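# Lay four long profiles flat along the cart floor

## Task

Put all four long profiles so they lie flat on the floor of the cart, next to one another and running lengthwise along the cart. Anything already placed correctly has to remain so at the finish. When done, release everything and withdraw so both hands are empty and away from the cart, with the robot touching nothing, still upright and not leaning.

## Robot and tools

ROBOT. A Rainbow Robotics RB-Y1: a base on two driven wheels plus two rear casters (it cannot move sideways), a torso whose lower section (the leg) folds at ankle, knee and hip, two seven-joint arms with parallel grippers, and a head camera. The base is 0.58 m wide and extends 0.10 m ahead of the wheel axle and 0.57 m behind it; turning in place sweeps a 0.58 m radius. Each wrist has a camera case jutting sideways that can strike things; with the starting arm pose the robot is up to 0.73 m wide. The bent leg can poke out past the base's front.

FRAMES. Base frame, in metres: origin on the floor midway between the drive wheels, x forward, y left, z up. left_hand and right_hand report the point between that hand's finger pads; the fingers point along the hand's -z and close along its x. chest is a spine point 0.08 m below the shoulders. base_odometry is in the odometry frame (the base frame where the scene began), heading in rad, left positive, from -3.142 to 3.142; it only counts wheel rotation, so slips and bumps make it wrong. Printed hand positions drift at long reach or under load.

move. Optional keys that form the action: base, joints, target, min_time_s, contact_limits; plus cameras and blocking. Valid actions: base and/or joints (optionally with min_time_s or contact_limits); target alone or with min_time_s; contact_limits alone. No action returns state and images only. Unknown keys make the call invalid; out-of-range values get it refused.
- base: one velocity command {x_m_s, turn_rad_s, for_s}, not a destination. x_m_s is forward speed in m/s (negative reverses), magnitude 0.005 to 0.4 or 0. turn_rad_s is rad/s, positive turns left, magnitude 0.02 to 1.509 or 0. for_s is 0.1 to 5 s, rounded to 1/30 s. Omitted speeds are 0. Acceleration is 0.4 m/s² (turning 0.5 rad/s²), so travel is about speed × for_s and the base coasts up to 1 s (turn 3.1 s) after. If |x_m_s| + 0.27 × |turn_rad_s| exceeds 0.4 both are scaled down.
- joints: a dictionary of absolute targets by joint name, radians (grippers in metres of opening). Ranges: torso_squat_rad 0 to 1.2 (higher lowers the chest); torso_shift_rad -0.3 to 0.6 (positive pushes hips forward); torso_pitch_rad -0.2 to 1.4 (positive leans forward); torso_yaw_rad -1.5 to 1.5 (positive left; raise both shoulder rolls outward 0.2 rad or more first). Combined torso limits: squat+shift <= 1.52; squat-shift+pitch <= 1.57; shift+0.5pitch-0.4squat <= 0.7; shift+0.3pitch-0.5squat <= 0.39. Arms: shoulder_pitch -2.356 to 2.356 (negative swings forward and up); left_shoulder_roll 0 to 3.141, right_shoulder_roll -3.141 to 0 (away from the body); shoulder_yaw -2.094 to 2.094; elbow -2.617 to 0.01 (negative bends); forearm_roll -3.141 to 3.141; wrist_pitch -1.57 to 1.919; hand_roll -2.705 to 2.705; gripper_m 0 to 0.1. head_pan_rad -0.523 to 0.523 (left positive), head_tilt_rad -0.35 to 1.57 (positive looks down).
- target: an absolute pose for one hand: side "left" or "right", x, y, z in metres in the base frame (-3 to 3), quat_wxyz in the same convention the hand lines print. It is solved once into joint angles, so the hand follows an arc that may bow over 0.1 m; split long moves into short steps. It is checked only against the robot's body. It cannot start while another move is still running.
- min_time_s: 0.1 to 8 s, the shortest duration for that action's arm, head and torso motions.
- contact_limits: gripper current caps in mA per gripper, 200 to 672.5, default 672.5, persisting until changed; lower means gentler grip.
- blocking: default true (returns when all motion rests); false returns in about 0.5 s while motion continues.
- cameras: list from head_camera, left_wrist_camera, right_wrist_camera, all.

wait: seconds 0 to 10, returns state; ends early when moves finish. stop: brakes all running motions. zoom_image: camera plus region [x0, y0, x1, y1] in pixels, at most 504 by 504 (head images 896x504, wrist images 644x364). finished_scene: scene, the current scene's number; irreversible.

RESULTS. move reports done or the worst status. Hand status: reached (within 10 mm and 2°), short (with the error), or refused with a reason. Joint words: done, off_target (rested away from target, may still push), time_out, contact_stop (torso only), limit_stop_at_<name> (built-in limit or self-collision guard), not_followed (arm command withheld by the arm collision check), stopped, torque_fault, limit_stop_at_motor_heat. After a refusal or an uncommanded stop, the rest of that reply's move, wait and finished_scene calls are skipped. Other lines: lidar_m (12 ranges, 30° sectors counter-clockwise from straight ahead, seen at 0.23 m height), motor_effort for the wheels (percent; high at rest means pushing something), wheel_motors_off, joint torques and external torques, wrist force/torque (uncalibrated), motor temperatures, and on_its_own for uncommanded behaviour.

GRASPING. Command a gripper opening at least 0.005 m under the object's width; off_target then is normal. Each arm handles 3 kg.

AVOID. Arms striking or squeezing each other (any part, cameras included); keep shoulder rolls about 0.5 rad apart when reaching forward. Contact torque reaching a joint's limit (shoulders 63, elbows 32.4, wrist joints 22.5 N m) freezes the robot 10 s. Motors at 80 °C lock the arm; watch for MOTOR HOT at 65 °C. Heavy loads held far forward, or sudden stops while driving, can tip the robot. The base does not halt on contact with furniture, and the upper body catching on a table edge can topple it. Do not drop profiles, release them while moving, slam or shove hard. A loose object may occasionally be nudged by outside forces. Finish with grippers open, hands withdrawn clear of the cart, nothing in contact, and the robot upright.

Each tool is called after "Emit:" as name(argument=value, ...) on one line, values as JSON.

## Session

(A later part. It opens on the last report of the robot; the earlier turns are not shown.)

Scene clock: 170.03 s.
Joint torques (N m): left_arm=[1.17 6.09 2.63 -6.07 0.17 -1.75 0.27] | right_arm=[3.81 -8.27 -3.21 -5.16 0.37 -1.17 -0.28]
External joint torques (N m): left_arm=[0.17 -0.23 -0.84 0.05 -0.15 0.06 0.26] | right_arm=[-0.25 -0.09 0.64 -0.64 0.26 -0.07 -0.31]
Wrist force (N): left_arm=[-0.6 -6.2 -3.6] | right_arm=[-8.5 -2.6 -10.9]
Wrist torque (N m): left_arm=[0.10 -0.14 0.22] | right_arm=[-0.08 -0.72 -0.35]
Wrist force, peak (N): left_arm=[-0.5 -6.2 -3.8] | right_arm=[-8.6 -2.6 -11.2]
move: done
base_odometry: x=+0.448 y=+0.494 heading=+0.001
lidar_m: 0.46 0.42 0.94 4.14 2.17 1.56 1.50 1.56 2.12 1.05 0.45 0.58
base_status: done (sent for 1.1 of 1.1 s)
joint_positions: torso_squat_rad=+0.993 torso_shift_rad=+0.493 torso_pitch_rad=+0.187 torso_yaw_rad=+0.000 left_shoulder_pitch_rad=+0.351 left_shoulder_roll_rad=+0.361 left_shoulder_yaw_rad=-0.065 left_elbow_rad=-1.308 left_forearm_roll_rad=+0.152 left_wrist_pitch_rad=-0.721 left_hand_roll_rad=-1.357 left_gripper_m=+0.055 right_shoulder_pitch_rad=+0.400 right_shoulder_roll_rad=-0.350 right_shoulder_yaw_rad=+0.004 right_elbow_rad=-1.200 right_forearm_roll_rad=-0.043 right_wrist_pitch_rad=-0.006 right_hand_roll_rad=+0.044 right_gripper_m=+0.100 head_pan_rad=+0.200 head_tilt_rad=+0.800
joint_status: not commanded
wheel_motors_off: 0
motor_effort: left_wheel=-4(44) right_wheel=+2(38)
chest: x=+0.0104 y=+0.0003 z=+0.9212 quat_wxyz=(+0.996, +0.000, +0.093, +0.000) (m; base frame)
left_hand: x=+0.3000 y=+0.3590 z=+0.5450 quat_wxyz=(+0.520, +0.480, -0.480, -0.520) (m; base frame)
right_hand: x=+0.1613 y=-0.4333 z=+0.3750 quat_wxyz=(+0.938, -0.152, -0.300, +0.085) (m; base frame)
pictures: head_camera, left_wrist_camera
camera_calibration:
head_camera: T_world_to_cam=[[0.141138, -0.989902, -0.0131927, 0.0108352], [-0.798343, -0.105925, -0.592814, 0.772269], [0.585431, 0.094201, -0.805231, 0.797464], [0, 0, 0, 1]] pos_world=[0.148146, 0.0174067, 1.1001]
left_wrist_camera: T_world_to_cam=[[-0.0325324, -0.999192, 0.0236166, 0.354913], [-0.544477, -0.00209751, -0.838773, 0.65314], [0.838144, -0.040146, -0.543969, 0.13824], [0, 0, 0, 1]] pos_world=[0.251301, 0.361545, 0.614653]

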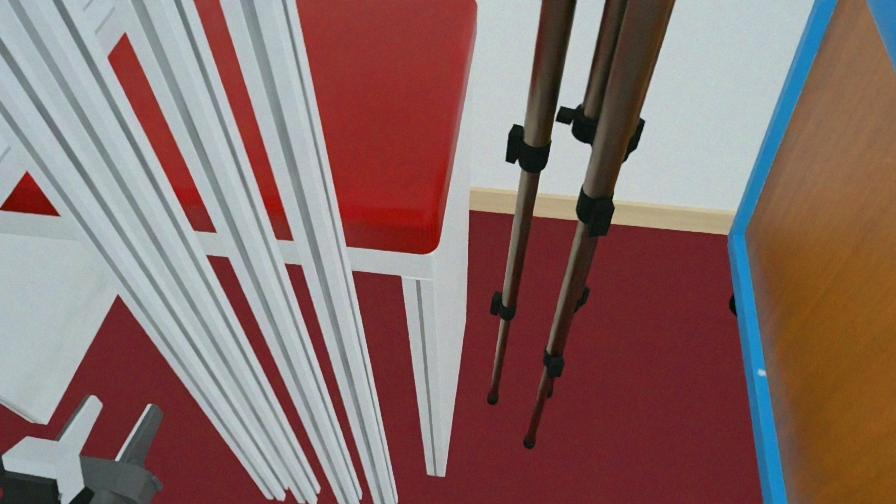

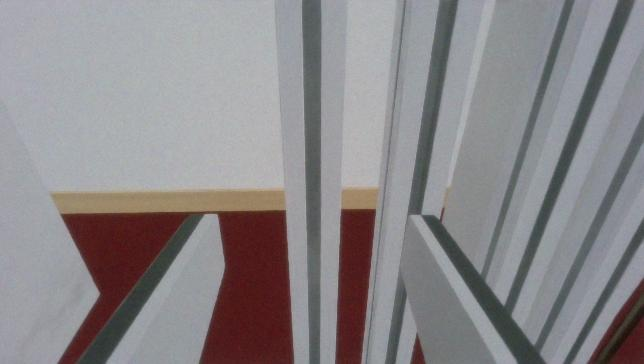

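Emit:
zoom_image(camera="left_wrist_camera", region=[180, 0, 500, 364])

Scaled by 1.385 from the camera's 644x364 image, which has a finer 920x520 frame.

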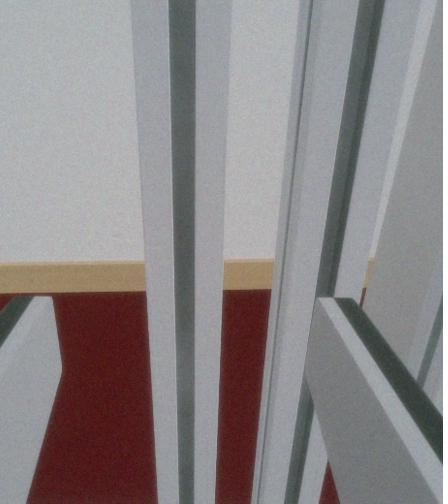

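Emit:
move(target={"side": "left", "x": 0.30, "y": 0.399, "z": 0.545, "quat_wxyz": [0.5196, 0.4797, -0.4797, -0.5196]}, cameras=["head_camera", "left_wrist_camera"])

Emit:
zoom_image(camera="left_wrist_camera", region=[260, 0, 580, 364])

Scene clock: 188.17 s.
Joint torques (N m): left_arm=[1.45 8.42 3.31 -5.35 0.61 -1.86 0.27] | right_arm=[3.56 -7.81 -3.99 -5.61 0.39 -1.09 -0.21]
External joint torques (N m): left_arm=[0.65 0.32 -0.85 0.08 0.16 -0.08 0.26] | right_arm=[-0.49 0.37 -0.14 -1.1 0.28 0.01 -0.24]
Wrist force (N): left_arm=[-1.0 -5.9 -3.7] | right_arm=[-8.2 -2.5 -11.3]
Wrist torque (N m): left_arm=[0.07 -0.17 0.18] | right_arm=[-0.09 -0.70 -0.34]
Wrist force, peak (N): left_arm=[-0.6 -6.8 -3.2] | right_arm=[-8.6 -2.6 -11.3]
move: done
base_odometry: x=+0.448 y=+0.494 heading=+0.001
lidar_m: 0.46 0.41 0.95 4.12 2.17 1.59 1.49 1.56 2.12 1.05 0.45 0.58
base_status: not commanded
joint_positions: torso_squat_rad=+0.993 torso_shift_rad=+0.493 torso_pitch_rad=+0.187 torso_yaw_rad=+0.000 left_shoulder_pitch_rad=+0.312 left_shoulder_roll_rad=+0.442 left_shoulder_yaw_rad=-0.048 left_elbow_rad=-1.207 left_forearm_roll_rad=+0.168 left_wrist_pitch_rad=-0.779 left_hand_roll_rad=-1.278 left_gripper_m=+0.055 right_shoulder_pitch_rad=+0.400 right_shoulder_roll_rad=-0.350 right_shoulder_yaw_rad=+0.004 right_elbow_rad=-1.200 right_forearm_roll_rad=-0.043 right_wrist_pitch_rad=-0.006 right_hand_roll_rad=+0.044 right_gripper_m=+0.100 head_pan_rad=+0.200 head_tilt_rad=+0.800
joint_status: all done
wheel_motors_off: 0
motor_effort: left_wheel=-5(7) right_wheel=+5(7)
chest: x=+0.0104 y=+0.0003 z=+0.9212 quat_wxyz=(+0.996, +0.000, +0.093, +0.000) (m; base frame)
left_hand: x=+0.2999 y=+0.3990 z=+0.5451 quat_wxyz=(+0.520, +0.480, -0.479, -0.520) (m; base frame)
left_hand_status: reached (checked arc, planned for 0.4 s): 0 mm and 0.1 deg off.
right_hand: x=+0.1612 y=-0.4333 z=+0.3750 quat_wxyz=(+0.938, -0.152, -0.300, +0.085) (m; base frame)
pictures: head_camera, left_wrist_camera
camera_calibration:
head_camera: T_world_to_cam=[[0.141138, -0.989902, -0.0131927, 0.0108352], [-0.798343, -0.105925, -0.592814, 0.772269], [0.585431, 0.094201, -0.805231, 0.797464], [0, 0, 0, 1]] pos_world=[0.148146, 0.0174067, 1.1001]
left_wrist_camera: T_world_to_cam=[[-0.0321371, -0.999212, 0.0232989, 0.394979], [-0.545337, -0.00200549, -0.838215, 0.653229], [0.837601, -0.0396435, -0.544842, 0.140426], [0, 0, 0, 1]] pos_world=[0.251303, 0.401544, 0.614854]

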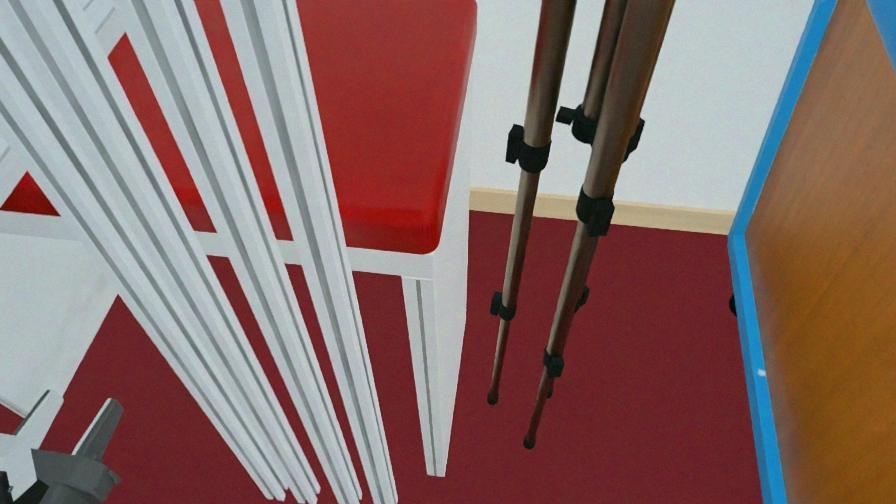

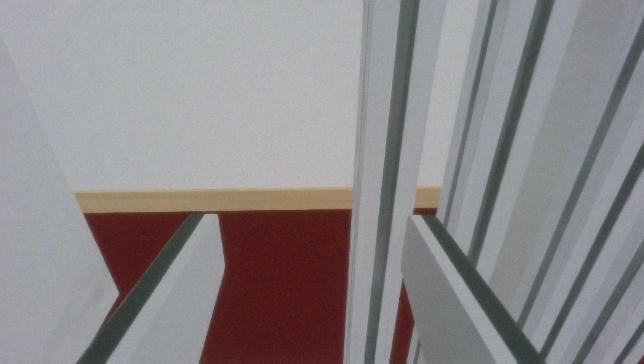

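Scaled by 1.385 from the camera's 644x364 image, which has a finer 920x520 frame.

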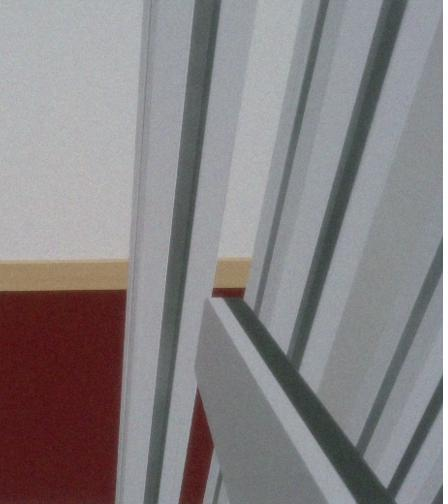

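Emit:
move(joints={"left_gripper_m": 0.045})

Emit:
move(target={"side": "left", "x": 0.30, "y": 0.358, "z": 0.545, "quat_wxyz": [0.5196, 0.4797, -0.4797, -0.5196]})

Emit:
move(target={"side": "left", "x": 0.355, "y": 0.358, "z": 0.545, "quat_wxyz": [0.5196, 0.4797, -0.4797, -0.5196]}, cameras=["left_wrist_camera"])

Scene clock: 203.13 s.
Joint torques (N m): left_arm=[0.44 7.7 4.2 -5.19 0.53 -1.63 0.28] | right_arm=[3.36 -7.9 -3.03 -5.68 0.25 -1.33 -0.18]
External joint torques (N m): left_arm=[-0.36 -0.4 0.04 0.24 0.08 0.15 0.27] | right_arm=[-0.7 0.29 0.82 -1.16 0.14 -0.23 -0.2]
Wrist force (N): left_arm=[-0.9 -5.6 -3.9] | right_arm=[-8.2 -2.7 -11.0]
Wrist torque (N m): left_arm=[0.05 -0.15 0.20] | right_arm=[-0.07 -0.70 -0.34]
Wrist force, peak (N): left_arm=[-0.6 -6.0 -4.1] | right_arm=[-8.5 -2.6 -11.3]
move: done
base_odometry: x=+0.448 y=+0.494 heading=+0.001
lidar_m: 0.45 0.42 0.94 4.12 2.17 1.58 1.50 1.56 2.12 1.05 0.44 0.57
base_status: not commanded
joint_positions: torso_squat_rad=+0.993 torso_shift_rad=+0.493 torso_pitch_rad=+0.187 torso_yaw_rad=+0.000 left_shoulder_pitch_rad=+0.312 left_shoulder_roll_rad=+0.442 left_shoulder_yaw_rad=-0.048 left_elbow_rad=-1.207 left_forearm_roll_rad=+0.168 left_wrist_pitch_rad=-0.779 left_hand_roll_rad=-1.278 left_gripper_m=+0.045 right_shoulder_pitch_rad=+0.400 right_shoulder_roll_rad=-0.350 right_shoulder_yaw_rad=+0.004 right_elbow_rad=-1.200 right_forearm_roll_rad=-0.043 right_wrist_pitch_rad=-0.006 right_hand_roll_rad=+0.044 right_gripper_m=+0.100 head_pan_rad=+0.200 head_tilt_rad=+0.800
joint_status: all done
wheel_motors_off: 0
motor_effort: left_wheel=-6(6) right_wheel=+3(6)
chest: x=+0.0104 y=+0.0003 z=+0.9212 quat_wxyz=(+0.996, +0.000, +0.093, +0.000) (m; base frame)
left_hand: x=+0.2999 y=+0.3990 z=+0.5451 quat_wxyz=(+0.520, +0.480, -0.479, -0.520) (m; base frame)
right_hand: x=+0.1612 y=-0.4333 z=+0.3750 quat_wxyz=(+0.938, -0.152, -0.300, +0.085) (m; base frame)
camera_calibration:
head_camera: T_world_to_cam=[[0.141138, -0.989902, -0.0131927, 0.0108352], [-0.798343, -0.105925, -0.592814, 0.772269], [0.585431, 0.094201, -0.805231, 0.797464], [0, 0, 0, 1]] pos_world=[0.148146, 0.0174067, 1.1001]
left_wrist_camera: T_world_to_cam=[[-0.0321371, -0.999212, 0.0232989, 0.394979], [-0.545337, -0.00200549, -0.838215, 0.653229], [0.837601, -0.0396435, -0.544842, 0.140426], [0, 0, 0, 1]] pos_world=[0.251303, 0.401544, 0.614854]
right_wrist_camera: T_world_to_cam=[[-0.802972, -0.234654, -0.547881, 0.234966], [-0.314569, 0.94763, 0.0551679, 0.470766], [0.506243, 0.216645, -0.834735, 0.39935], [0, 0, 0, 1]] pos_world=[0.134592, -0.477493, 0.436114]

Scene clock: 203.90 s.
Joint torques (N m): left_arm=[0.81 6.43 2.7 -6.43 0.2 -1.88 0.44] | right_arm=[3.65 -8.27 -3.6 -5.36 0.31 -1.25 -0.27]
External joint torques (N m): left_arm=[-0.19 0.16 -0.74 -0.3 -0.13 -0.06 0.43] | right_arm=[-0.41 -0.08 0.25 -0.85 0.2 -0.15 -0.3]
Wrist force (N): left_arm=[-0.5 -5.7 -3.8] | right_arm=[-8.2 -2.5 -11.0]
Wrist torque (N m): left_arm=[0.04 -0.13 0.22] | right_arm=[-0.10 -0.70 -0.34]
Wrist force, peak (N): left_arm=[-1.3 -6.6 -2.8] | right_arm=[-8.0 -2.9 -11.4]
move: done
base_odometry: x=+0.448 y=+0.494 heading=+0.001
lidar_m: 0.46 0.42 0.95 4.13 2.16 1.58 1.50 1.55 2.12 1.04 0.44 0.58
base_status: not commanded
joint_positions: torso_squat_rad=+0.993 torso_shift_rad=+0.493 torso_pitch_rad=+0.187 torso_yaw_rad=+0.000 left_shoulder_pitch_rad=+0.352 left_shoulder_roll_rad=+0.360 left_shoulder_yaw_rad=-0.067 left_elbow_rad=-1.310 left_forearm_roll_rad=+0.153 left_wrist_pitch_rad=-0.721 left_hand_roll_rad=-1.360 left_gripper_m=+0.045 right_shoulder_pitch_rad=+0.400 right_shoulder_roll_rad=-0.350 right_shoulder_yaw_rad=+0.004 right_elbow_rad=-1.200 right_forearm_roll_rad=-0.043 right_wrist_pitch_rad=-0.006 right_hand_roll_rad=+0.044 right_gripper_m=+0.100 head_pan_rad=+0.200 head_tilt_rad=+0.800
joint_status: all done
wheel_motors_off: 0
motor_effort: left_wheel=-5(6) right_wheel=+4(7)
chest: x=+0.0104 y=+0.0003 z=+0.9212 quat_wxyz=(+0.996, +0.000, +0.093, +0.000) (m; base frame)
left_hand: x=+0.3000 y=+0.3580 z=+0.5450 quat_wxyz=(+0.519, +0.480, -0.480, -0.519) (m; base frame)
left_hand_status: reached (checked arc, planned for 0.4 s): 0 mm and 0.0 deg off.
right_hand: x=+0.1612 y=-0.4333 z=+0.3750 quat_wxyz=(+0.938, -0.152, -0.300, +0.085) (m; base frame)
camera_calibration:
head_camera: T_world_to_cam=[[0.141138, -0.989902, -0.0131927, 0.0108493], [-0.798343, -0.105925, -0.592814, 0.772189], [0.585431, 0.094201, -0.805231, 0.797522], [0, 0, 0, 1]] pos_world=[0.148046, 0.0174067, 1.1001]
left_wrist_camera: T_world_to_cam=[[-0.0327594, -0.999184, 0.0236327, 0.353958], [-0.544289, -0.00199647, -0.838896, 0.653129], [0.838258, -0.0403447, -0.543779, 0.138126], [0, 0, 0, 1]] pos_world=[0.251301, 0.360546, 0.614652]
right_wrist_camera: T_world_to_cam=[[-0.803012, -0.234672, -0.547814, 0.234934], [-0.314586, 0.947623, 0.055194, 0.470753], [0.506169, 0.216656, -0.834777, 0.399383], [0, 0, 0, 1]] pos_world=[0.134592, -0.477493, 0.436113]

Scene clock: 204.70 s.
Joint torques (N m): left_arm=[-1.22 6.58 3.75 -6.21 0.28 -2.13 0.17] | right_arm=[3.33 -7.77 -3.43 -5.27 0.32 -1.1 -0.15]
External joint torques (N m): left_arm=[0.45 -0.02 0.22 0.44 -0.02 -0.31 0.16] | right_arm=[-0.72 0.41 0.42 -0.76 0.21 0 -0.18]
Wrist force (N): left_arm=[-0.7 -5.7 -3.9] | right_arm=[-8.2 -2.6 -10.9]
Wrist torque (N m): left_arm=[0.07 -0.16 0.21] | right_arm=[-0.08 -0.70 -0.34]
Wrist force, peak (N): left_arm=[-0.5 -7.0 -3.8] | right_arm=[-8.4 -2.9 -11.1]
move: done
base_odometry: x=+0.448 y=+0.494 heading=+0.001
lidar_m: 0.46 0.42 0.95 4.13 2.16 1.58 1.50 1.56 2.11 1.05 0.44 0.58
base_status: not commanded
joint_positions: torso_squat_rad=+0.993 torso_shift_rad=+0.493 torso_pitch_rad=+0.187 torso_yaw_rad=+0.000 left_shoulder_pitch_rad=+0.207 left_shoulder_roll_rad=+0.361 left_shoulder_yaw_rad=-0.058 left_elbow_rad=-1.252 left_forearm_roll_rad=+0.161 left_wrist_pitch_rad=-0.632 left_hand_roll_rad=-1.360 left_gripper_m=+0.045 right_shoulder_pitch_rad=+0.400 right_shoulder_roll_rad=-0.350 right_shoulder_yaw_rad=+0.004 right_elbow_rad=-1.200 right_forearm_roll_rad=-0.043 right_wrist_pitch_rad=-0.006 right_hand_roll_rad=+0.044 right_gripper_m=+0.100 head_pan_rad=+0.200 head_tilt_rad=+0.800
joint_status: all done
wheel_motors_off: 0
motor_effort: left_wheel=-7(8) right_wheel=+7(8)
chest: x=+0.0104 y=+0.0003 z=+0.9212 quat_wxyz=(+0.996, +0.000, +0.093, +0.000) (m; base frame)
left_hand: x=+0.3549 y=+0.3578 z=+0.5454 quat_wxyz=(+0.520, +0.479, -0.479, -0.520) (m; base frame)
left_hand_status: reached (checked arc, planned for 0.4 s): 0 mm and 0.1 deg off.
right_hand: x=+0.1612 y=-0.4333 z=+0.3750 quat_wxyz=(+0.938, -0.152, -0.300, +0.085) (m; base frame)
pictures: left_wrist_camera
camera_calibration:
left_wrist_camera: T_world_to_cam=[[-0.0323341, -0.9992, 0.0235496, 0.355474], [-0.545455, -0.00210264, -0.838137, 0.683416], [0.837516, -0.0399457, -0.54495, 0.0930883], [0, 0, 0, 1]] pos_world=[0.306303, 0.360345, 0.615153]

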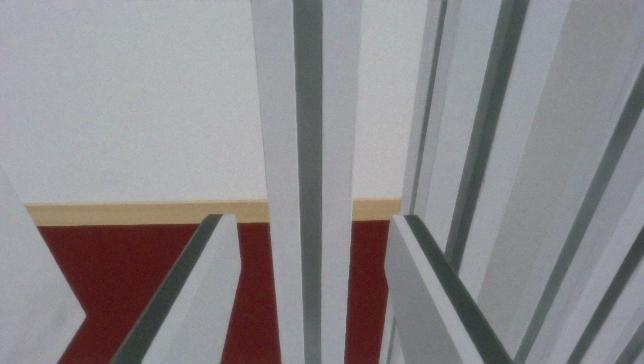

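Emit:
move(target={"side": "left", "x": 0.375, "y": 0.361, "z": 0.545, "quat_wxyz": [0.5196, 0.4797, -0.4797, -0.5196]})

Emit:
move(target={"side": "left", "x": 0.415, "y": 0.361, "z": 0.545, "quat_wxyz": [0.5196, 0.4797, -0.4797, -0.5196]}, cameras=["head_camera", "left_wrist_camera"])

Scene clock: 215.33 s.
Joint torques (N m): left_arm=[-2.31 7.08 3.7 -6.75 0.31 -1.89 0.21] | right_arm=[3.39 -8.09 -3.29 -5.48 0.21 -1.28 -0.26]
External joint torques (N m): left_arm=[0.42 0.16 0.12 -0.05 0 -0.08 0.2] | right_arm=[-0.67 0.1 0.55 -0.96 0.1 -0.18 -0.29]
Wrist force (N): left_arm=[-0.9 -5.9 -3.9] | right_arm=[-8.2 -2.7 -10.9]
Wrist torque (N m): left_arm=[0.09 -0.19 0.22] | right_arm=[-0.07 -0.70 -0.34]
Wrist force, peak (N): left_arm=[-0.2 -6.1 -4.3] | right_arm=[-8.6 -2.7 -11.2]
move: done
base_odometry: x=+0.448 y=+0.494 heading=+0.001
lidar_m: 0.46 0.42 0.95 4.11 2.16 1.58 1.50 1.56 2.11 1.05 0.44 0.58
base_status: not commanded
joint_positions: torso_squat_rad=+0.993 torso_shift_rad=+0.493 torso_pitch_rad=+0.187 torso_yaw_rad=+0.000 left_shoulder_pitch_rad=+0.144 left_shoulder_roll_rad=+0.368 left_shoulder_yaw_rad=-0.055 left_elbow_rad=-1.203 left_forearm_roll_rad=+0.163 left_wrist_pitch_rad=-0.618 left_hand_roll_rad=-1.352 left_gripper_m=+0.045 right_shoulder_pitch_rad=+0.400 right_shoulder_roll_rad=-0.350 right_shoulder_yaw_rad=+0.004 right_elbow_rad=-1.200 right_forearm_roll_rad=-0.043 right_wrist_pitch_rad=-0.006 right_hand_roll_rad=+0.044 right_gripper_m=+0.100 head_pan_rad=+0.200 head_tilt_rad=+0.800
joint_status: all done
wheel_motors_off: 0
motor_effort: left_wheel=-7(7) right_wheel=+6(8)
chest: x=+0.0104 y=+0.0003 z=+0.9212 quat_wxyz=(+0.996, +0.000, +0.093, +0.000) (m; base frame)
left_hand: x=+0.3750 y=+0.3609 z=+0.5450 quat_wxyz=(+0.520, +0.480, -0.480, -0.520) (m; base frame)
left_hand_status: reached (checked arc, planned for 0.3 s): 0 mm and 0.0 deg off.
right_hand: x=+0.1612 y=-0.4333 z=+0.3750 quat_wxyz=(+0.938, -0.152, -0.300, +0.085) (m; base frame)
camera_calibration:
head_camera: T_world_to_cam=[[0.141138, -0.989902, -0.0131927, 0.0108493], [-0.798343, -0.105925, -0.592814, 0.772189], [0.585431, 0.094201, -0.805231, 0.797522], [0, 0, 0, 1]] pos_world=[0.148046, 0.0174067, 1.1001]
left_wrist_camera: T_world_to_cam=[[-0.0325818, -0.999192, 0.0235387, 0.359416], [-0.544591, -0.00199982, -0.8387, 0.694075], [0.838069, -0.0401453, -0.544086, 0.0755261], [0, 0, 0, 1]] pos_world=[0.326401, 0.363545, 0.614753]
right_wrist_camera: T_world_to_cam=[[-0.802991, -0.234637, -0.54786, 0.234968], [-0.314503, 0.947656, 0.0551018, 0.470799], [0.506254, 0.21655, -0.834753, 0.399311], [0, 0, 0, 1]] pos_world=[0.134592, -0.477494, 0.436113]

Scene clock: 216.20 s.
Joint torques (N m): left_arm=[-3.94 7.13 2.68 -6.73 0.18 -1.67 0.46] | right_arm=[2.74 -8.55 -3 -5.48 0.2 -1.38 -0.13]
External joint torques (N m): left_arm=[0.92 -0.18 -0.84 0.13 -0.12 0.14 0.45] | right_arm=[-1.32 -0.37 0.85 -0.96 0.08 -0.27 -0.15]
Wrist force (N): left_arm=[-0.3 -5.9 -3.9] | right_arm=[-8.4 -2.6 -11.2]
Wrist torque (N m): left_arm=[0.09 -0.16 0.23] | right_arm=[-0.08 -0.72 -0.34]
Wrist force, peak (N): left_arm=[0.1 -7.2 -3.0] | right_arm=[-8.7 -2.3 -11.2]
move: done
base_odometry: x=+0.448 y=+0.494 heading=+0.001
lidar_m: 0.46 0.42 0.94 4.12 2.16 1.58 1.50 1.56 2.13 1.06 0.45 0.59
base_status: not commanded
joint_positions: torso_squat_rad=+0.993 torso_shift_rad=+0.493 torso_pitch_rad=+0.187 torso_yaw_rad=+0.000 left_shoulder_pitch_rad=+0.019 left_shoulder_roll_rad=+0.370 left_shoulder_yaw_rad=-0.053 left_elbow_rad=-1.109 left_forearm_roll_rad=+0.165 left_wrist_pitch_rad=-0.587 left_hand_roll_rad=-1.347 left_gripper_m=+0.045 right_shoulder_pitch_rad=+0.400 right_shoulder_roll_rad=-0.350 right_shoulder_yaw_rad=+0.004 right_elbow_rad=-1.200 right_forearm_roll_rad=-0.043 right_wrist_pitch_rad=-0.006 right_hand_roll_rad=+0.044 right_gripper_m=+0.100 head_pan_rad=+0.200 head_tilt_rad=+0.800
joint_status: all done
wheel_motors_off: 0
motor_effort: left_wheel=-7(7) right_wheel=+4(8)
chest: x=+0.0104 y=+0.0003 z=+0.9212 quat_wxyz=(+0.996, +0.000, +0.093, +0.000) (m; base frame)
left_hand: x=+0.4150 y=+0.3609 z=+0.5453 quat_wxyz=(+0.520, +0.480, -0.479, -0.520) (m; base frame)
left_hand_status: reached (checked arc, planned for 0.4 s): 0 mm and 0.1 deg off.
right_hand: x=+0.1612 y=-0.4332 z=+0.3750 quat_wxyz=(+0.938, -0.152, -0.300, +0.085) (m; base frame)
pictures: head_camera, left_wrist_camera
camera_calibration:
head_camera: T_world_to_cam=[[0.141138, -0.989902, -0.0131927, 0.0108493], [-0.798343, -0.105925, -0.592814, 0.772189], [0.585431, 0.094201, -0.805231, 0.797522], [0, 0, 0, 1]] pos_world=[0.148046, 0.0174067, 1.1001]
left_wrist_camera: T_world_to_cam=[[-0.0323094, -0.999204, 0.0234034, 0.360598], [-0.545266, -0.00200254, -0.838261, 0.715952], [0.83764, -0.0398447, -0.544767, 0.042658], [0, 0, 0, 1]] pos_world=[0.366303, 0.363445, 0.614954]

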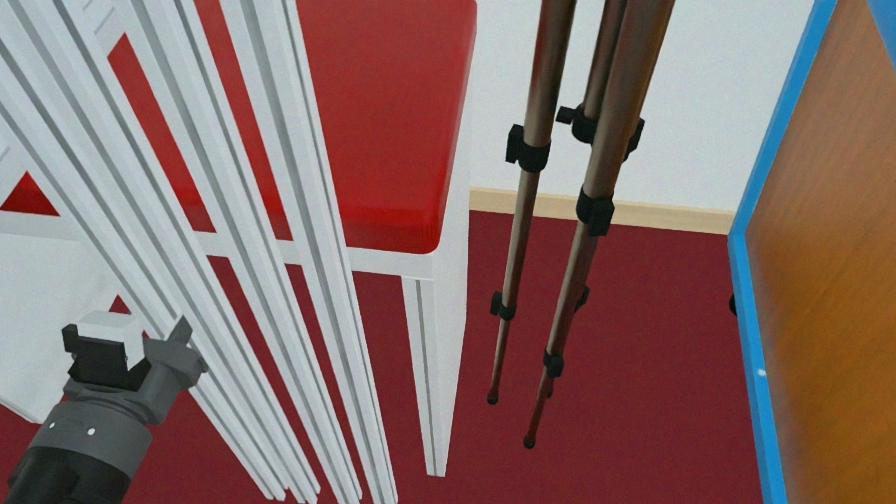

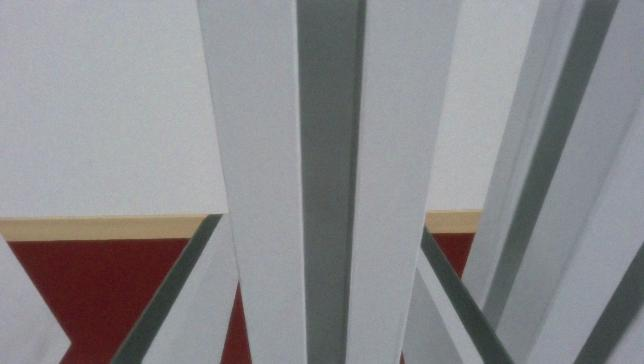

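Emit:
move(target={"side": "left", "x": 0.423, "y": 0.360, "z": 0.545, "quat_wxyz": [0.5196, 0.4797, -0.4797, -0.5196]})

Emit:
move(joints={"left_gripper_m": 0.015}, cameras=["head_camera", "left_wrist_camera"])

Scene clock: 222.70 s.
Joint torques (N m): left_arm=[-4.91 7.32 3.15 -6.81 0.4 -2.1 0.33] | right_arm=[3.4 -8.11 -3.06 -5.64 0.34 -1.38 -0.29]
External joint torques (N m): left_arm=[0.4 -0.03 -0.33 0.07 0.09 -0.29 0.31] | right_arm=[-0.66 0.08 0.78 -1.12 0.23 -0.27 -0.32]
Wrist force (N): left_arm=[-0.7 -5.8 -3.8] | right_arm=[-8.3 -2.5 -11.1]
Wrist torque (N m): left_arm=[0.06 -0.18 0.21] | right_arm=[-0.09 -0.69 -0.34]
Wrist force, peak (N): left_arm=[-0.7 -6.7 -3.1] | right_arm=[-8.5 -2.6 -11.2]
move: done
base_odometry: x=+0.448 y=+0.494 heading=+0.001
lidar_m: 0.46 0.42 0.95 4.12 2.16 1.58 1.49 1.56 2.11 1.06 0.45 0.59
base_status: not commanded
joint_positions: torso_squat_rad=+0.993 torso_shift_rad=+0.493 torso_pitch_rad=+0.187 torso_yaw_rad=+0.000 left_shoulder_pitch_rad=-0.007 left_shoulder_roll_rad=+0.369 left_shoulder_yaw_rad=-0.053 left_elbow_rad=-1.086 left_forearm_roll_rad=+0.165 left_wrist_pitch_rad=-0.583 left_hand_roll_rad=-1.348 left_gripper_m=+0.045 right_shoulder_pitch_rad=+0.400 right_shoulder_roll_rad=-0.350 right_shoulder_yaw_rad=+0.004 right_elbow_rad=-1.200 right_forearm_roll_rad=-0.043 right_wrist_pitch_rad=-0.006 right_hand_roll_rad=+0.044 right_gripper_m=+0.100 head_pan_rad=+0.200 head_tilt_rad=+0.800
joint_status: all done
wheel_motors_off: 0
motor_effort: left_wheel=-7(8) right_wheel=+5(8)
chest: x=+0.0104 y=+0.0003 z=+0.9212 quat_wxyz=(+0.996, +0.000, +0.093, +0.000) (m; base frame)
left_hand: x=+0.4228 y=+0.3599 z=+0.5452 quat_wxyz=(+0.520, +0.480, -0.480, -0.520) (m; base frame)
left_hand_status: reached (checked arc, planned for 0.2 s): 0 mm and 0.0 deg off.
right_hand: x=+0.1612 y=-0.4332 z=+0.3750 quat_wxyz=(+0.938, -0.152, -0.300, +0.085) (m; base frame)
camera_calibration:
head_camera: T_world_to_cam=[[0.141138, -0.989902, -0.0131927, 0.0108493], [-0.798343, -0.105925, -0.592814, 0.772189], [0.585431, 0.094201, -0.805231, 0.797522], [0, 0, 0, 1]] pos_world=[0.148046, 0.0174067, 1.1001]
left_wrist_camera: T_world_to_cam=[[-0.0324925, -0.999196, 0.0234908, 0.359966], [-0.544777, -0.00199932, -0.838578, 0.720268], [0.837951, -0.0400448, -0.544274, 0.0356586], [0, 0, 0, 1]] pos_world=[0.374202, 0.362545, 0.614953]
right_wrist_camera: T_world_to_cam=[[-0.803074, -0.234526, -0.547785, 0.234919], [-0.314411, 0.94768, 0.0552032, 0.470722], [0.506179, 0.216562, -0.834796, 0.399396], [0, 0, 0, 1]] pos_world=[0.134492, -0.477494, 0.436113]

Scene clock: 223.53 s.
Joint torques (N m): left_arm=[-5.16 7.25 2.56 -6.47 -0.2 -1.94 -0.31] | right_arm=[2.91 -8.16 -3.15 -5.32 0.32 -1.37 -0.09]
External joint torques (N m): left_arm=[0.15 -0.11 -0.93 0.41 -0.5 -0.13 -0.32] | right_arm=[-1.15 0.02 0.7 -0.8 0.2 -0.26 -0.11]
Wrist force (N): left_arm=[1.3 -4.9 -3.3] | right_arm=[-7.9 -2.3 -11.0]
Wrist torque (N m): left_arm=[0.04 -0.19 1.11] | right_arm=[-0.12 -0.68 -0.35]
Wrist force, peak (N): left_arm=[-1.0 -5.9 -3.9] | right_arm=[-8.5 -2.4 -11.2]
move: off_target
base_odometry: x=+0.448 y=+0.494 heading=+0.001
lidar_m: 0.46 0.42 0.94 4.12 2.17 1.58 1.50 1.57 2.12 1.06 0.45 0.59
base_status: not commanded
joint_positions: torso_squat_rad=+0.993 torso_shift_rad=+0.493 torso_pitch_rad=+0.187 torso_yaw_rad=+0.000 left_shoulder_pitch_rad=-0.007 left_shoulder_roll_rad=+0.369 left_shoulder_yaw_rad=-0.053 left_elbow_rad=-1.086 left_forearm_roll_rad=+0.165 left_wrist_pitch_rad=-0.584 left_hand_roll_rad=-1.348 left_gripper_m=+0.031 right_shoulder_pitch_rad=+0.400 right_shoulder_roll_rad=-0.350 right_shoulder_yaw_rad=+0.004 right_elbow_rad=-1.200 right_forearm_roll_rad=-0.043 right_wrist_pitch_rad=-0.006 right_hand_roll_rad=+0.044 right_gripper_m=+0.100 head_pan_rad=+0.200 head_tilt_rad=+0.800
joint_status: left_gripper_m off_target (ended at +0.031, target +0.015)
wheel_motors_off: 0
motor_effort: left_wheel=-7(8) right_wheel=+6(9)
chest: x=+0.0104 y=+0.0003 z=+0.9212 quat_wxyz=(+0.996, +0.000, +0.093, +0.000) (m; base frame)
left_hand: x=+0.4228 y=+0.3599 z=+0.5452 quat_wxyz=(+0.520, +0.480, -0.480, -0.520) (m; base frame)
right_hand: x=+0.1612 y=-0.4332 z=+0.3750 quat_wxyz=(+0.938, -0.152, -0.300, +0.085) (m; base frame)
pictures: head_camera, left_wrist_camera
camera_calibration:
head_camera: T_world_to_cam=[[0.141138, -0.989902, -0.0131927, 0.0108493], [-0.798343, -0.105925, -0.592814, 0.772189], [0.585431, 0.094201, -0.805231, 0.797522], [0, 0, 0, 1]] pos_world=[0.148046, 0.0174067, 1.1001]
left_wrist_camera: T_world_to_cam=[[-0.0325557, -0.999187, 0.0237663, 0.359719], [-0.544782, -0.00219584, -0.838575, 0.720338], [0.837945, -0.0402478, -0.544268, 0.0357259], [0, 0, 0, 1]] pos_world=[0.374202, 0.362446, 0.614952]

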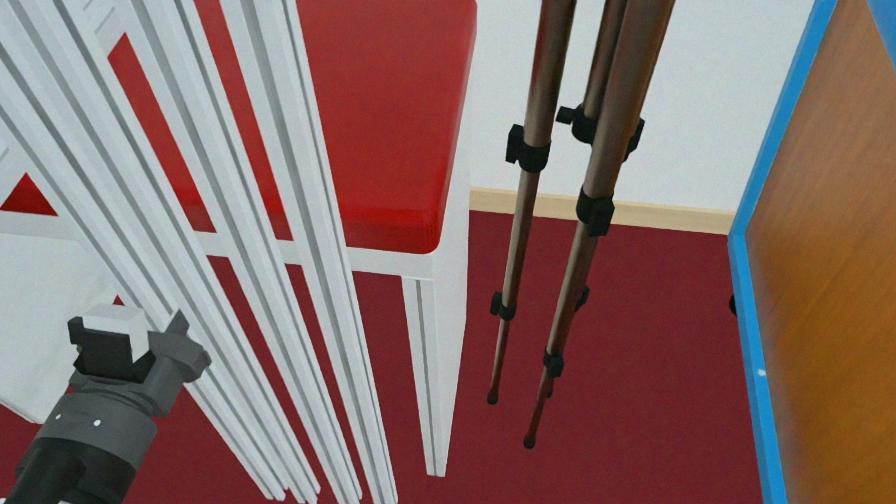

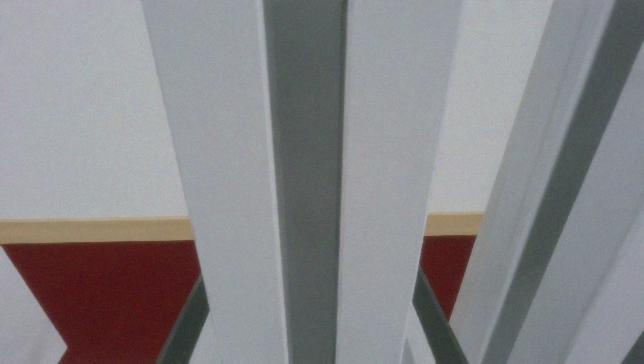

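Emit:
move(target={"side": "left", "x": 0.405, "y": 0.361, "z": 0.59, "quat_wxyz": [0.5196, 0.4797, -0.4797, -0.5196]})

Emit:
move(target={"side": "left", "x": 0.32, "y": 0.365, "z": 0.66, "quat_wxyz": [0.5, 0.5, -0.5, -0.5]}, cameras=["head_camera", "left_wrist_camera"])

Scene clock: 229.83 s.
Joint torques (N m): left_arm=[-7.64 8.11 5.61 -11.42 0.45 -4.04 0.25] | right_arm=[3.38 -7.99 -3.84 -5.3 0.17 -1.27 -0.08]
External joint torques (N m): left_arm=[-4.16 1.05 1.4 -3.72 0.2 -2.22 0.24] | right_arm=[-0.68 0.19 0.01 -0.79 0.05 -0.16 -0.1]
Wrist force (N): left_arm=[-0.8 -14.6 -4.4] | right_arm=[-8.2 -2.6 -10.9]
Wrist torque (N m): left_arm=[0.23 -0.24 0.33] | right_arm=[-0.07 -0.70 -0.35]
Wrist force, peak (N): left_arm=[-1.3 -19.5 -3.7] | right_arm=[-8.6 -2.5 -11.4]
move: done
base_odometry: x=+0.448 y=+0.494 heading=+0.001
lidar_m: 0.46 0.40 0.95 4.11 2.17 1.58 1.50 1.55 2.11 1.06 0.44 0.58
base_status: not commanded
joint_positions: torso_squat_rad=+0.993 torso_shift_rad=+0.493 torso_pitch_rad=+0.187 torso_yaw_rad=+0.000 left_shoulder_pitch_rad=+0.164 left_shoulder_roll_rad=+0.401 left_shoulder_yaw_rad=-0.027 left_elbow_rad=-1.420 left_forearm_roll_rad=+0.179 left_wrist_pitch_rad=-0.428 left_hand_roll_rad=-1.345 left_gripper_m=+0.031 right_shoulder_pitch_rad=+0.400 right_shoulder_roll_rad=-0.350 right_shoulder_yaw_rad=+0.004 right_elbow_rad=-1.200 right_forearm_roll_rad=-0.043 right_wrist_pitch_rad=-0.006 right_hand_roll_rad=+0.044 right_gripper_m=+0.100 head_pan_rad=+0.200 head_tilt_rad=+0.800
joint_status: all done
wheel_motors_off: 0
motor_effort: left_wheel=-5(7) right_wheel=+5(8)
chest: x=+0.0104 y=+0.0003 z=+0.9212 quat_wxyz=(+0.996, +0.000, +0.093, +0.000) (m; base frame)
left_hand: x=+0.4040 y=+0.3608 z=+0.5892 quat_wxyz=(+0.517, +0.480, -0.483, -0.519) (m; base frame)
left_hand_status: reached (checked arc, planned for 0.7 s): 1 mm and 0.5 deg off.
right_hand: x=+0.1612 y=-0.4332 z=+0.3751 quat_wxyz=(+0.938, -0.152, -0.300, +0.085) (m; base frame)
camera_calibration:
head_camera: T_world_to_cam=[[0.141166, -0.9899, -0.0130657, 0.0107902], [-0.798417, -0.106036, -0.592695, 0.77216], [0.585323, 0.0941003, -0.805321, 0.797571], [0, 0, 0, 1]] pos_world=[0.148146, 0.0175067, 1.1001]
left_wrist_camera: T_world_to_cam=[[-0.0373245, -0.999018, 0.0238817, 0.360808], [-0.53836, -0.0000314942, -0.842715, 0.745984], [0.841888, -0.0443109, -0.53783, 0.0716051], [0, 0, 0, 1]] pos_world=[0.354791, 0.36365, 0.658547]
right_wrist_camera: T_world_to_cam=[[-0.803014, -0.234707, -0.547797, 0.234909], [-0.314564, 0.947636, 0.055097, 0.470799], [0.50618, 0.216561, -0.834795, 0.399344], [0, 0, 0, 1]] pos_world=[0.134592, -0.477493, 0.436113]

Scene clock: 230.90 s.
Joint torques (N m): left_arm=[-1.03 7.49 6.04 -11.3 0.3 -3.94 0.38] | right_arm=[2.97 -7.99 -3.4 -5.33 0.46 -1.36 -0.2]
External joint torques (N m): left_arm=[-2.55 1.4 1.43 -3.53 0.03 -2.18 0.37] | right_arm=[-1.09 0.19 0.45 -0.82 0.35 -0.25 -0.23]
Wrist force (N): left_arm=[-1.0 -15.1 -3.1] | right_arm=[-8.5 -2.4 -11.1]
Wrist torque (N m): left_arm=[0.13 -0.24 0.21] | right_arm=[-0.09 -0.72 -0.34]
Wrist force, peak (N): left_arm=[0.0 -17.3 -5.5] | right_arm=[-8.1 -2.7 -11.5]
move: done
base_odometry: x=+0.448 y=+0.494 heading=+0.001
lidar_m: 0.45 0.41 0.48 4.12 2.17 1.58 1.50 1.55 2.11 1.05 0.44 0.58
base_status: not commanded
joint_positions: torso_squat_rad=+0.993 torso_shift_rad=+0.493 torso_pitch_rad=+0.187 torso_yaw_rad=+0.000 left_shoulder_pitch_rad=+0.529 left_shoulder_roll_rad=+0.422 left_shoulder_yaw_rad=+0.029 left_elbow_rad=-1.823 left_forearm_roll_rad=+0.203 left_wrist_pitch_rad=-0.452 left_hand_roll_rad=-1.337 left_gripper_m=+0.031 right_shoulder_pitch_rad=+0.400 right_shoulder_roll_rad=-0.350 right_shoulder_yaw_rad=+0.004 right_elbow_rad=-1.200 right_forearm_roll_rad=-0.043 right_wrist_pitch_rad=-0.006 right_hand_roll_rad=+0.044 right_gripper_m=+0.100 head_pan_rad=+0.200 head_tilt_rad=+0.800
joint_status: all done
wheel_motors_off: 0
motor_effort: left_wheel=-5(7) right_wheel=+6(8)
chest: x=+0.0104 y=+0.0003 z=+0.9212 quat_wxyz=(+0.996, +0.000, +0.093, +0.000) (m; base frame)
left_hand: x=+0.3198 y=+0.3650 z=+0.6591 quat_wxyz=(+0.500, +0.500, -0.500, -0.500) (m; base frame)
left_hand_status: reached (checked arc, planned for 0.7 s): 1 mm and 0.1 deg off.
right_hand: x=+0.1612 y=-0.4332 z=+0.3750 quat_wxyz=(+0.938, -0.152, -0.300, +0.085) (m; base frame)
pictures: head_camera, left_wrist_camera
camera_calibration:
head_camera: T_world_to_cam=[[0.141166, -0.9899, -0.0130657, 0.0107902], [-0.798417, -0.106036, -0.592695, 0.77216], [0.585323, 0.0941003, -0.805321, 0.797571], [0, 0, 0, 1]] pos_world=[0.148146, 0.0175067, 1.1001]
left_wrist_camera: T_world_to_cam=[[-0.0342794, -0.999187, 0.0212196, 0.361078], [-0.477125, -0.00229481, -0.878833, 0.764636], [0.878167, -0.0402502, -0.476658, 0.126866], [0, 0, 0, 1]] pos_world=[0.265795, 0.367646, 0.724797]

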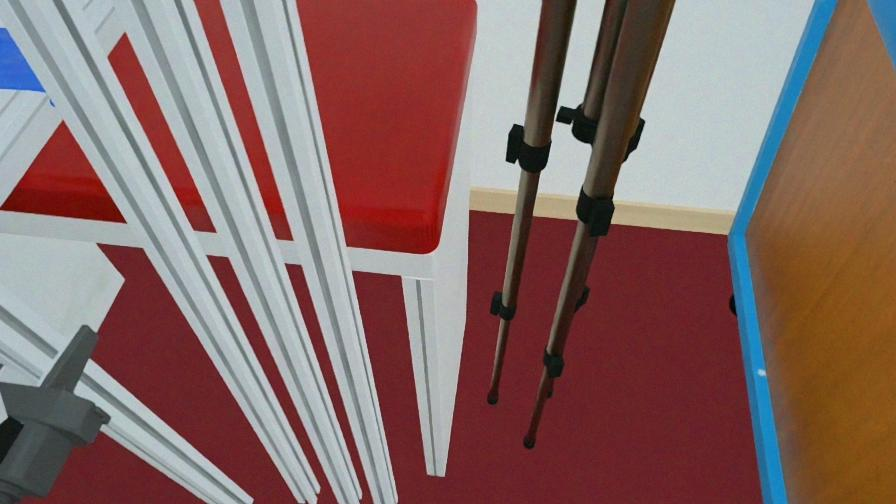

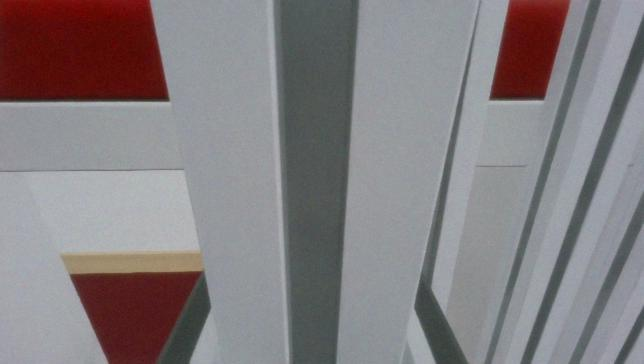

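Emit:
move(base={"x_m_s": -0.3, "for_s": 1.5})

Emit:
move(base={"turn_rad_s": -0.785, "for_s": 2.0}, cameras=["head_camera", "left_wrist_camera"])

Scene clock: 239.43 s.
Joint torques (N m): left_arm=[-1.44 6.78 6.61 -11.94 0.28 -4.17 0.19] | right_arm=[2.78 -7.9 -3.17 -5.46 0.37 -1.4 -0.03]
External joint torques (N m): left_arm=[-2.96 0.68 2 -4.16 0 -2.36 0.18] | right_arm=[-1.29 0.28 0.68 -0.94 0.25 -0.3 -0.06]
Wrist force (N): left_arm=[-1.3 -15.0 -3.0] | right_arm=[-8.2 -2.7 -11.1]
Wrist torque (N m): left_arm=[0.17 -0.27 0.23] | right_arm=[-0.06 -0.70 -0.35]
Wrist force, peak (N): left_arm=[-0.8 -15.5 -4.6] | right_arm=[-8.5 -2.6 -11.4]
move: done
base_odometry: x=-0.002 y=+0.494 heading=+0.000
lidar_m: 0.85 0.51 0.48 4.26 1.52 1.12 1.05 1.10 1.49 4.02 1.03 0.81
base_status: done (sent for 1.5 of 1.5 s)
joint_positions: torso_squat_rad=+0.993 torso_shift_rad=+0.493 torso_pitch_rad=+0.187 torso_yaw_rad=+0.000 left_shoulder_pitch_rad=+0.528 left_shoulder_roll_rad=+0.422 left_shoulder_yaw_rad=+0.029 left_elbow_rad=-1.823 left_forearm_roll_rad=+0.203 left_wrist_pitch_rad=-0.452 left_hand_roll_rad=-1.337 left_gripper_m=+0.031 right_shoulder_pitch_rad=+0.400 right_shoulder_roll_rad=-0.350 right_shoulder_yaw_rad=+0.004 right_elbow_rad=-1.200 right_forearm_roll_rad=-0.043 right_wrist_pitch_rad=-0.006 right_hand_roll_rad=+0.044 right_gripper_m=+0.100 head_pan_rad=+0.200 head_tilt_rad=+0.800
joint_status: not commanded
wheel_motors_off: 0
motor_effort: left_wheel=-7(29) right_wheel=+11(47)
chest: x=+0.0104 y=+0.0003 z=+0.9212 quat_wxyz=(+0.996, +0.000, +0.093, +0.000) (m; base frame)
left_hand: x=+0.3198 y=+0.3650 z=+0.6592 quat_wxyz=(+0.500, +0.500, -0.500, -0.500) (m; base frame)
right_hand: x=+0.1611 y=-0.4333 z=+0.3750 quat_wxyz=(+0.938, -0.152, -0.300, +0.085) (m; base frame)
camera_calibration:
head_camera: T_world_to_cam=[[0.141166, -0.9899, -0.0130657, 0.0107902], [-0.798417, -0.106036, -0.592695, 0.77216], [0.585323, 0.0941003, -0.805321, 0.797571], [0, 0, 0, 1]] pos_world=[0.148146, 0.0175067, 1.1001]
left_wrist_camera: T_world_to_cam=[[-0.0342804, -0.999187, 0.0212159, 0.360982], [-0.477006, -0.00229646, -0.878897, 0.764651], [0.878231, -0.040249, -0.47654, 0.126759], [0, 0, 0, 1]] pos_world=[0.265794, 0.367546, 0.724797]
right_wrist_camera: T_world_to_cam=[[-0.803137, -0.234613, -0.547656, 0.234829], [-0.314421, 0.947682, 0.0551148, 0.470763], [0.506074, 0.216459, -0.834886, 0.3994], [0, 0, 0, 1]] pos_world=[0.134492, -0.477494, 0.436113]

Scene clock: 243.33 s.
Joint torques (N m): left_arm=[-1.09 7.56 6.84 -11.78 0.31 -4.34 0.12] | right_arm=[3.07 -7.95 -3.42 -5.49 0.33 -1.16 -0.3]
External joint torques (N m): left_arm=[-2.6 1.47 2.23 -4 0.03 -2.54 0.11] | right_arm=[-0.99 0.23 0.43 -0.97 0.21 -0.05 -0.32]
Wrist force (N): left_arm=[-0.4 -15.4 -3.3] | right_arm=[-8.4 -2.6 -11.2]
Wrist torque (N m): left_arm=[0.13 -0.16 0.20] | right_arm=[-0.08 -0.71 -0.33]
Wrist force, peak (N): left_arm=[-1.4 -15.6 -3.1] | right_arm=[-8.8 -2.6 -11.4]
move: done
base_odometry: x=-0.002 y=+0.494 heading=-1.570
lidar_m: 3.98 0.51 0.48 0.87 0.90 2.16 4.23 1.50 1.09 1.05 1.09 1.49
base_status: done (sent for 2 of 2 s)
joint_positions: torso_squat_rad=+0.993 torso_shift_rad=+0.493 torso_pitch_rad=+0.187 torso_yaw_rad=+0.000 left_shoulder_pitch_rad=+0.528 left_shoulder_roll_rad=+0.422 left_shoulder_yaw_rad=+0.029 left_elbow_rad=-1.823 left_forearm_roll_rad=+0.203 left_wrist_pitch_rad=-0.452 left_hand_roll_rad=-1.337 left_gripper_m=+0.031 right_shoulder_pitch_rad=+0.400 right_shoulder_roll_rad=-0.350 right_shoulder_yaw_rad=+0.004 right_elbow_rad=-1.200 right_forearm_roll_rad=-0.043 right_wrist_pitch_rad=-0.006 right_hand_roll_rad=+0.044 right_gripper_m=+0.100 head_pan_rad=+0.200 head_tilt_rad=+0.800
joint_status: not commanded
wheel_motors_off: 0
motor_effort: left_wheel=+10(44) right_wheel=-2(45)
chest: x=+0.0104 y=+0.0003 z=+0.9212 quat_wxyz=(+0.996, +0.000, +0.093, +0.000) (m; base frame)
left_hand: x=+0.3198 y=+0.3650 z=+0.6592 quat_wxyz=(+0.500, +0.500, -0.500, -0.500) (m; base frame)
right_hand: x=+0.1612 y=-0.4333 z=+0.3750 quat_wxyz=(+0.938, -0.152, -0.300, +0.085) (m; base frame)
pictures: head_camera, left_wrist_camera
camera_calibration:
head_camera: T_world_to_cam=[[0.141166, -0.9899, -0.0130657, 0.0107902], [-0.798417, -0.106036, -0.592695, 0.77216], [0.585323, 0.0941003, -0.805321, 0.797571], [0, 0, 0, 1]] pos_world=[0.148146, 0.0175067, 1.1001]
left_wrist_camera: T_world_to_cam=[[-0.0342804, -0.999187, 0.0212159, 0.360982], [-0.477006, -0.00229646, -0.878897, 0.764651], [0.878231, -0.040249, -0.47654, 0.126759], [0, 0, 0, 1]] pos_world=[0.265794, 0.367546, 0.724797]

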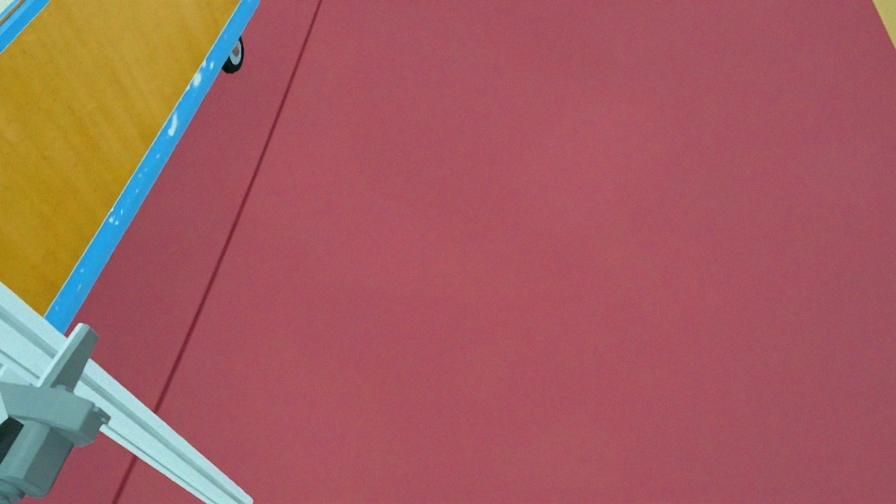

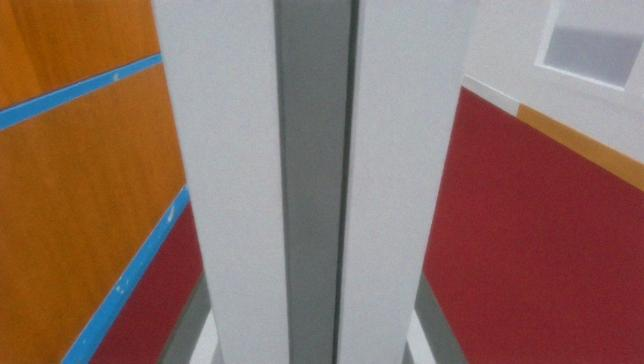

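Emit:
move(base={"x_m_s": 0.35, "for_s": 3.33}, joints={"torso_squat_rad": 0.5, "torso_shift_rad": 0.3, "torso_pitch_rad": 0.1})

Emit:
move(base={"turn_rad_s": 0.785, "for_s": 2.0}, joints={"head_pan_rad": 0.0}, cameras=["head_camera", "left_wrist_camera"])

Scene clock: 260.67 s.
Joint torques (N m): left_arm=[-2.24 7.15 5.91 -11.82 0.25 -4.21 0.16] | right_arm=[1.26 -8.25 -3.71 -5.96 0.2 -1.57 -0.22]
External joint torques (N m): left_arm=[-2.17 0.91 1.25 -3.69 -0.03 -2.42 0.15] | right_arm=[-0.61 0.05 0.16 -0.68 0.08 -0.34 -0.25]
Wrist force (N): left_arm=[-0.9 -15.4 -1.9] | right_arm=[-8.5 -2.3 -11.0]
Wrist torque (N m): left_arm=[0.00 -0.22 0.26] | right_arm=[-0.08 -0.70 -0.36]
Wrist force, peak (N): left_arm=[-1.0 -16.3 -2.6] | right_arm=[-8.8 -2.6 -11.3]
move: done
base_odometry: x=-0.001 y=-0.673 heading=-1.570
lidar_m: 3.93 2.19 0.75 0.73 0.77 1.05 4.21 1.49 1.08 1.03 1.07 1.47
base_status: done (sent for 3.33 of 3.33 s)
joint_positions: torso_squat_rad=+0.500 torso_shift_rad=+0.300 torso_pitch_rad=+0.100 torso_yaw_rad=+0.000 left_shoulder_pitch_rad=+0.528 left_shoulder_roll_rad=+0.422 left_shoulder_yaw_rad=+0.029 left_elbow_rad=-1.823 left_forearm_roll_rad=+0.203 left_wrist_pitch_rad=-0.452 left_hand_roll_rad=-1.337 left_gripper_m=+0.031 right_shoulder_pitch_rad=+0.400 right_shoulder_roll_rad=-0.350 right_shoulder_yaw_rad=+0.004 right_elbow_rad=-1.200 right_forearm_roll_rad=-0.043 right_wrist_pitch_rad=-0.006 right_hand_roll_rad=+0.044 right_gripper_m=+0.100 head_pan_rad=+0.200 head_tilt_rad=+0.800
joint_status: all done
wheel_motors_off: 0
motor_effort: left_wheel=-4(48) right_wheel=+1(36)
chest: x=-0.0153 y=+0.0004 z=+1.1752 quat_wxyz=(+0.999, +0.000, +0.050, +0.000) (m; base frame)
left_hand: x=+0.3155 y=+0.3650 z=+0.9408 quat_wxyz=(+0.478, +0.521, -0.521, -0.478) (m; base frame)
right_hand: x=+0.1820 y=-0.4332 z=+0.6441 quat_wxyz=(+0.924, -0.156, -0.340, +0.078) (m; base frame)
camera_calibration:
head_camera: T_world_to_cam=[[0.141761, -0.989901, -0.000872753, 0.00353371], [-0.744443, -0.106028, -0.659214, 0.981123], [0.652464, 0.0941003, -0.751955, 0.955555], [0, 0, 0, 1]] pos_world=[0.106424, 0.0176067, 1.36531]
left_wrist_camera: T_world_to_cam=[[-0.0359822, -0.999187, 0.0181832, 0.35835], [-0.399504, -0.00229585, -0.916728, 1.02127], [0.916025, -0.0402501, -0.399097, 0.179931], [0, 0, 0, 1]] pos_world=[0.256074, 0.367646, 1.00152]
right_wrist_camera: T_world_to_cam=[[-0.752786, -0.234773, -0.614976, 0.433098], [-0.31819, 0.947621, 0.0277309, 0.480805], [0.576254, 0.216555, -0.788058, 0.570534], [0, 0, 0, 1]] pos_world=[0.150245, -0.477493, 0.702626]

Scene clock: 264.57 s.
Joint torques (N m): left_arm=[-2.29 7.02 6.52 -11.86 0.3 -3.77 0.01] | right_arm=[1.33 -8.21 -3.58 -6.2 0.32 -1.4 -0.22]
External joint torques (N m): left_arm=[-2.23 0.77 1.86 -3.74 0.02 -1.99 0] | right_arm=[-0.54 0.09 0.29 -0.92 0.2 -0.17 -0.25]
Wrist force (N): left_arm=[-1.3 -15.1 -1.8] | right_arm=[-8.3 -2.4 -11.0]
Wrist torque (N m): left_arm=[0.12 -0.25 0.23] | right_arm=[-0.07 -0.68 -0.36]
Wrist force, peak (N): left_arm=[-0.8 -15.7 -2.5] | right_arm=[-8.8 -2.7 -11.1]
move: done
base_odometry: x=-0.001 y=-0.673 heading=+0.000
lidar_m: 0.71 0.75 1.04 4.21 1.50 1.11 1.03 1.08 1.47 3.96 2.17 0.75
base_status: done (sent for 2 of 2 s)
joint_positions: torso_squat_rad=+0.500 torso_shift_rad=+0.300 torso_pitch_rad=+0.100 torso_yaw_rad=+0.000 left_shoulder_pitch_rad=+0.528 left_shoulder_roll_rad=+0.422 left_shoulder_yaw_rad=+0.029 left_elbow_rad=-1.823 left_forearm_roll_rad=+0.203 left_wrist_pitch_rad=-0.452 left_hand_roll_rad=-1.337 left_gripper_m=+0.031 right_shoulder_pitch_rad=+0.400 right_shoulder_roll_rad=-0.350 right_shoulder_yaw_rad=+0.004 right_elbow_rad=-1.200 right_forearm_roll_rad=-0.043 right_wrist_pitch_rad=-0.006 right_hand_roll_rad=+0.044 right_gripper_m=+0.100 head_pan_rad=+0.000 head_tilt_rad=+0.800
joint_status: all done
wheel_motors_off: 0
motor_effort: left_wheel=+1(39) right_wheel=+11(39)
chest: x=-0.0153 y=+0.0004 z=+1.1752 quat_wxyz=(+0.999, +0.000, +0.050, +0.000) (m; base frame)
left_hand: x=+0.3155 y=+0.3650 z=+0.9408 quat_wxyz=(+0.478, +0.521, -0.521, -0.478) (m; base frame)
right_hand: x=+0.1819 y=-0.4332 z=+0.6441 quat_wxyz=(+0.924, -0.156, -0.340, +0.078) (m; base frame)
pictures: head_camera, left_wrist_camera
camera_calibration:
head_camera: T_world_to_cam=[[-0.0566986, -0.998208, 0.0191188, -0.0186537], [-0.75189, 0.0300934, -0.658601, 0.980414], [0.656846, -0.051717, -0.752249, 0.955904], [0, 0, 0, 1]] pos_world=[0.108225, 0.00131218, 1.36514]
left_wrist_camera: T_world_to_cam=[[-0.0359822, -0.999187, 0.0181832, 0.35835], [-0.399504, -0.00229585, -0.916728, 1.02127], [0.916025, -0.0402501, -0.399097, 0.179931], [0, 0, 0, 1]] pos_world=[0.256074, 0.367646, 1.00152]

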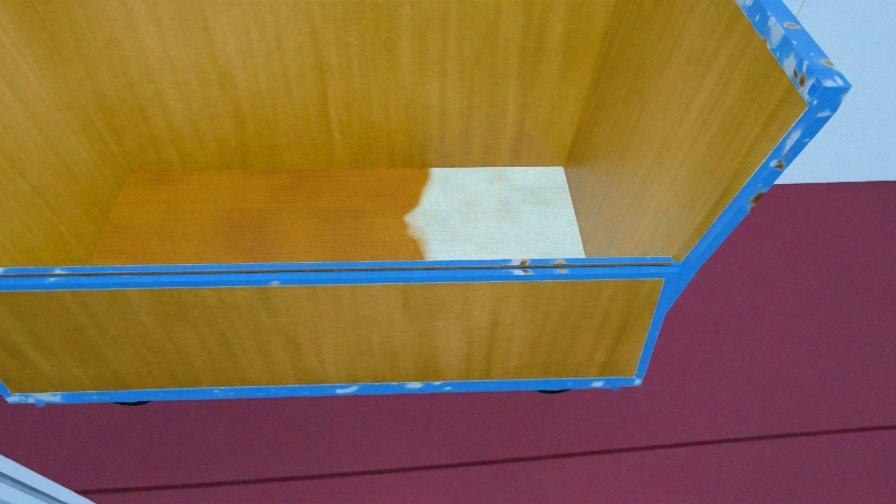

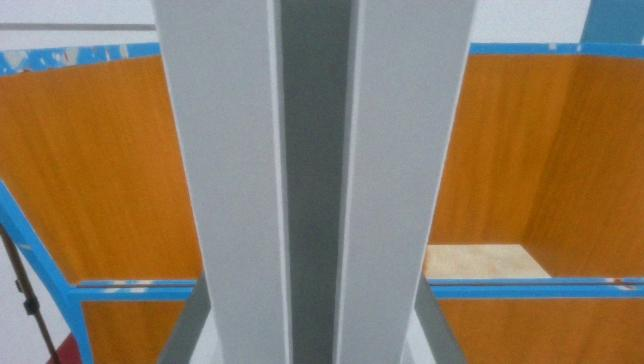

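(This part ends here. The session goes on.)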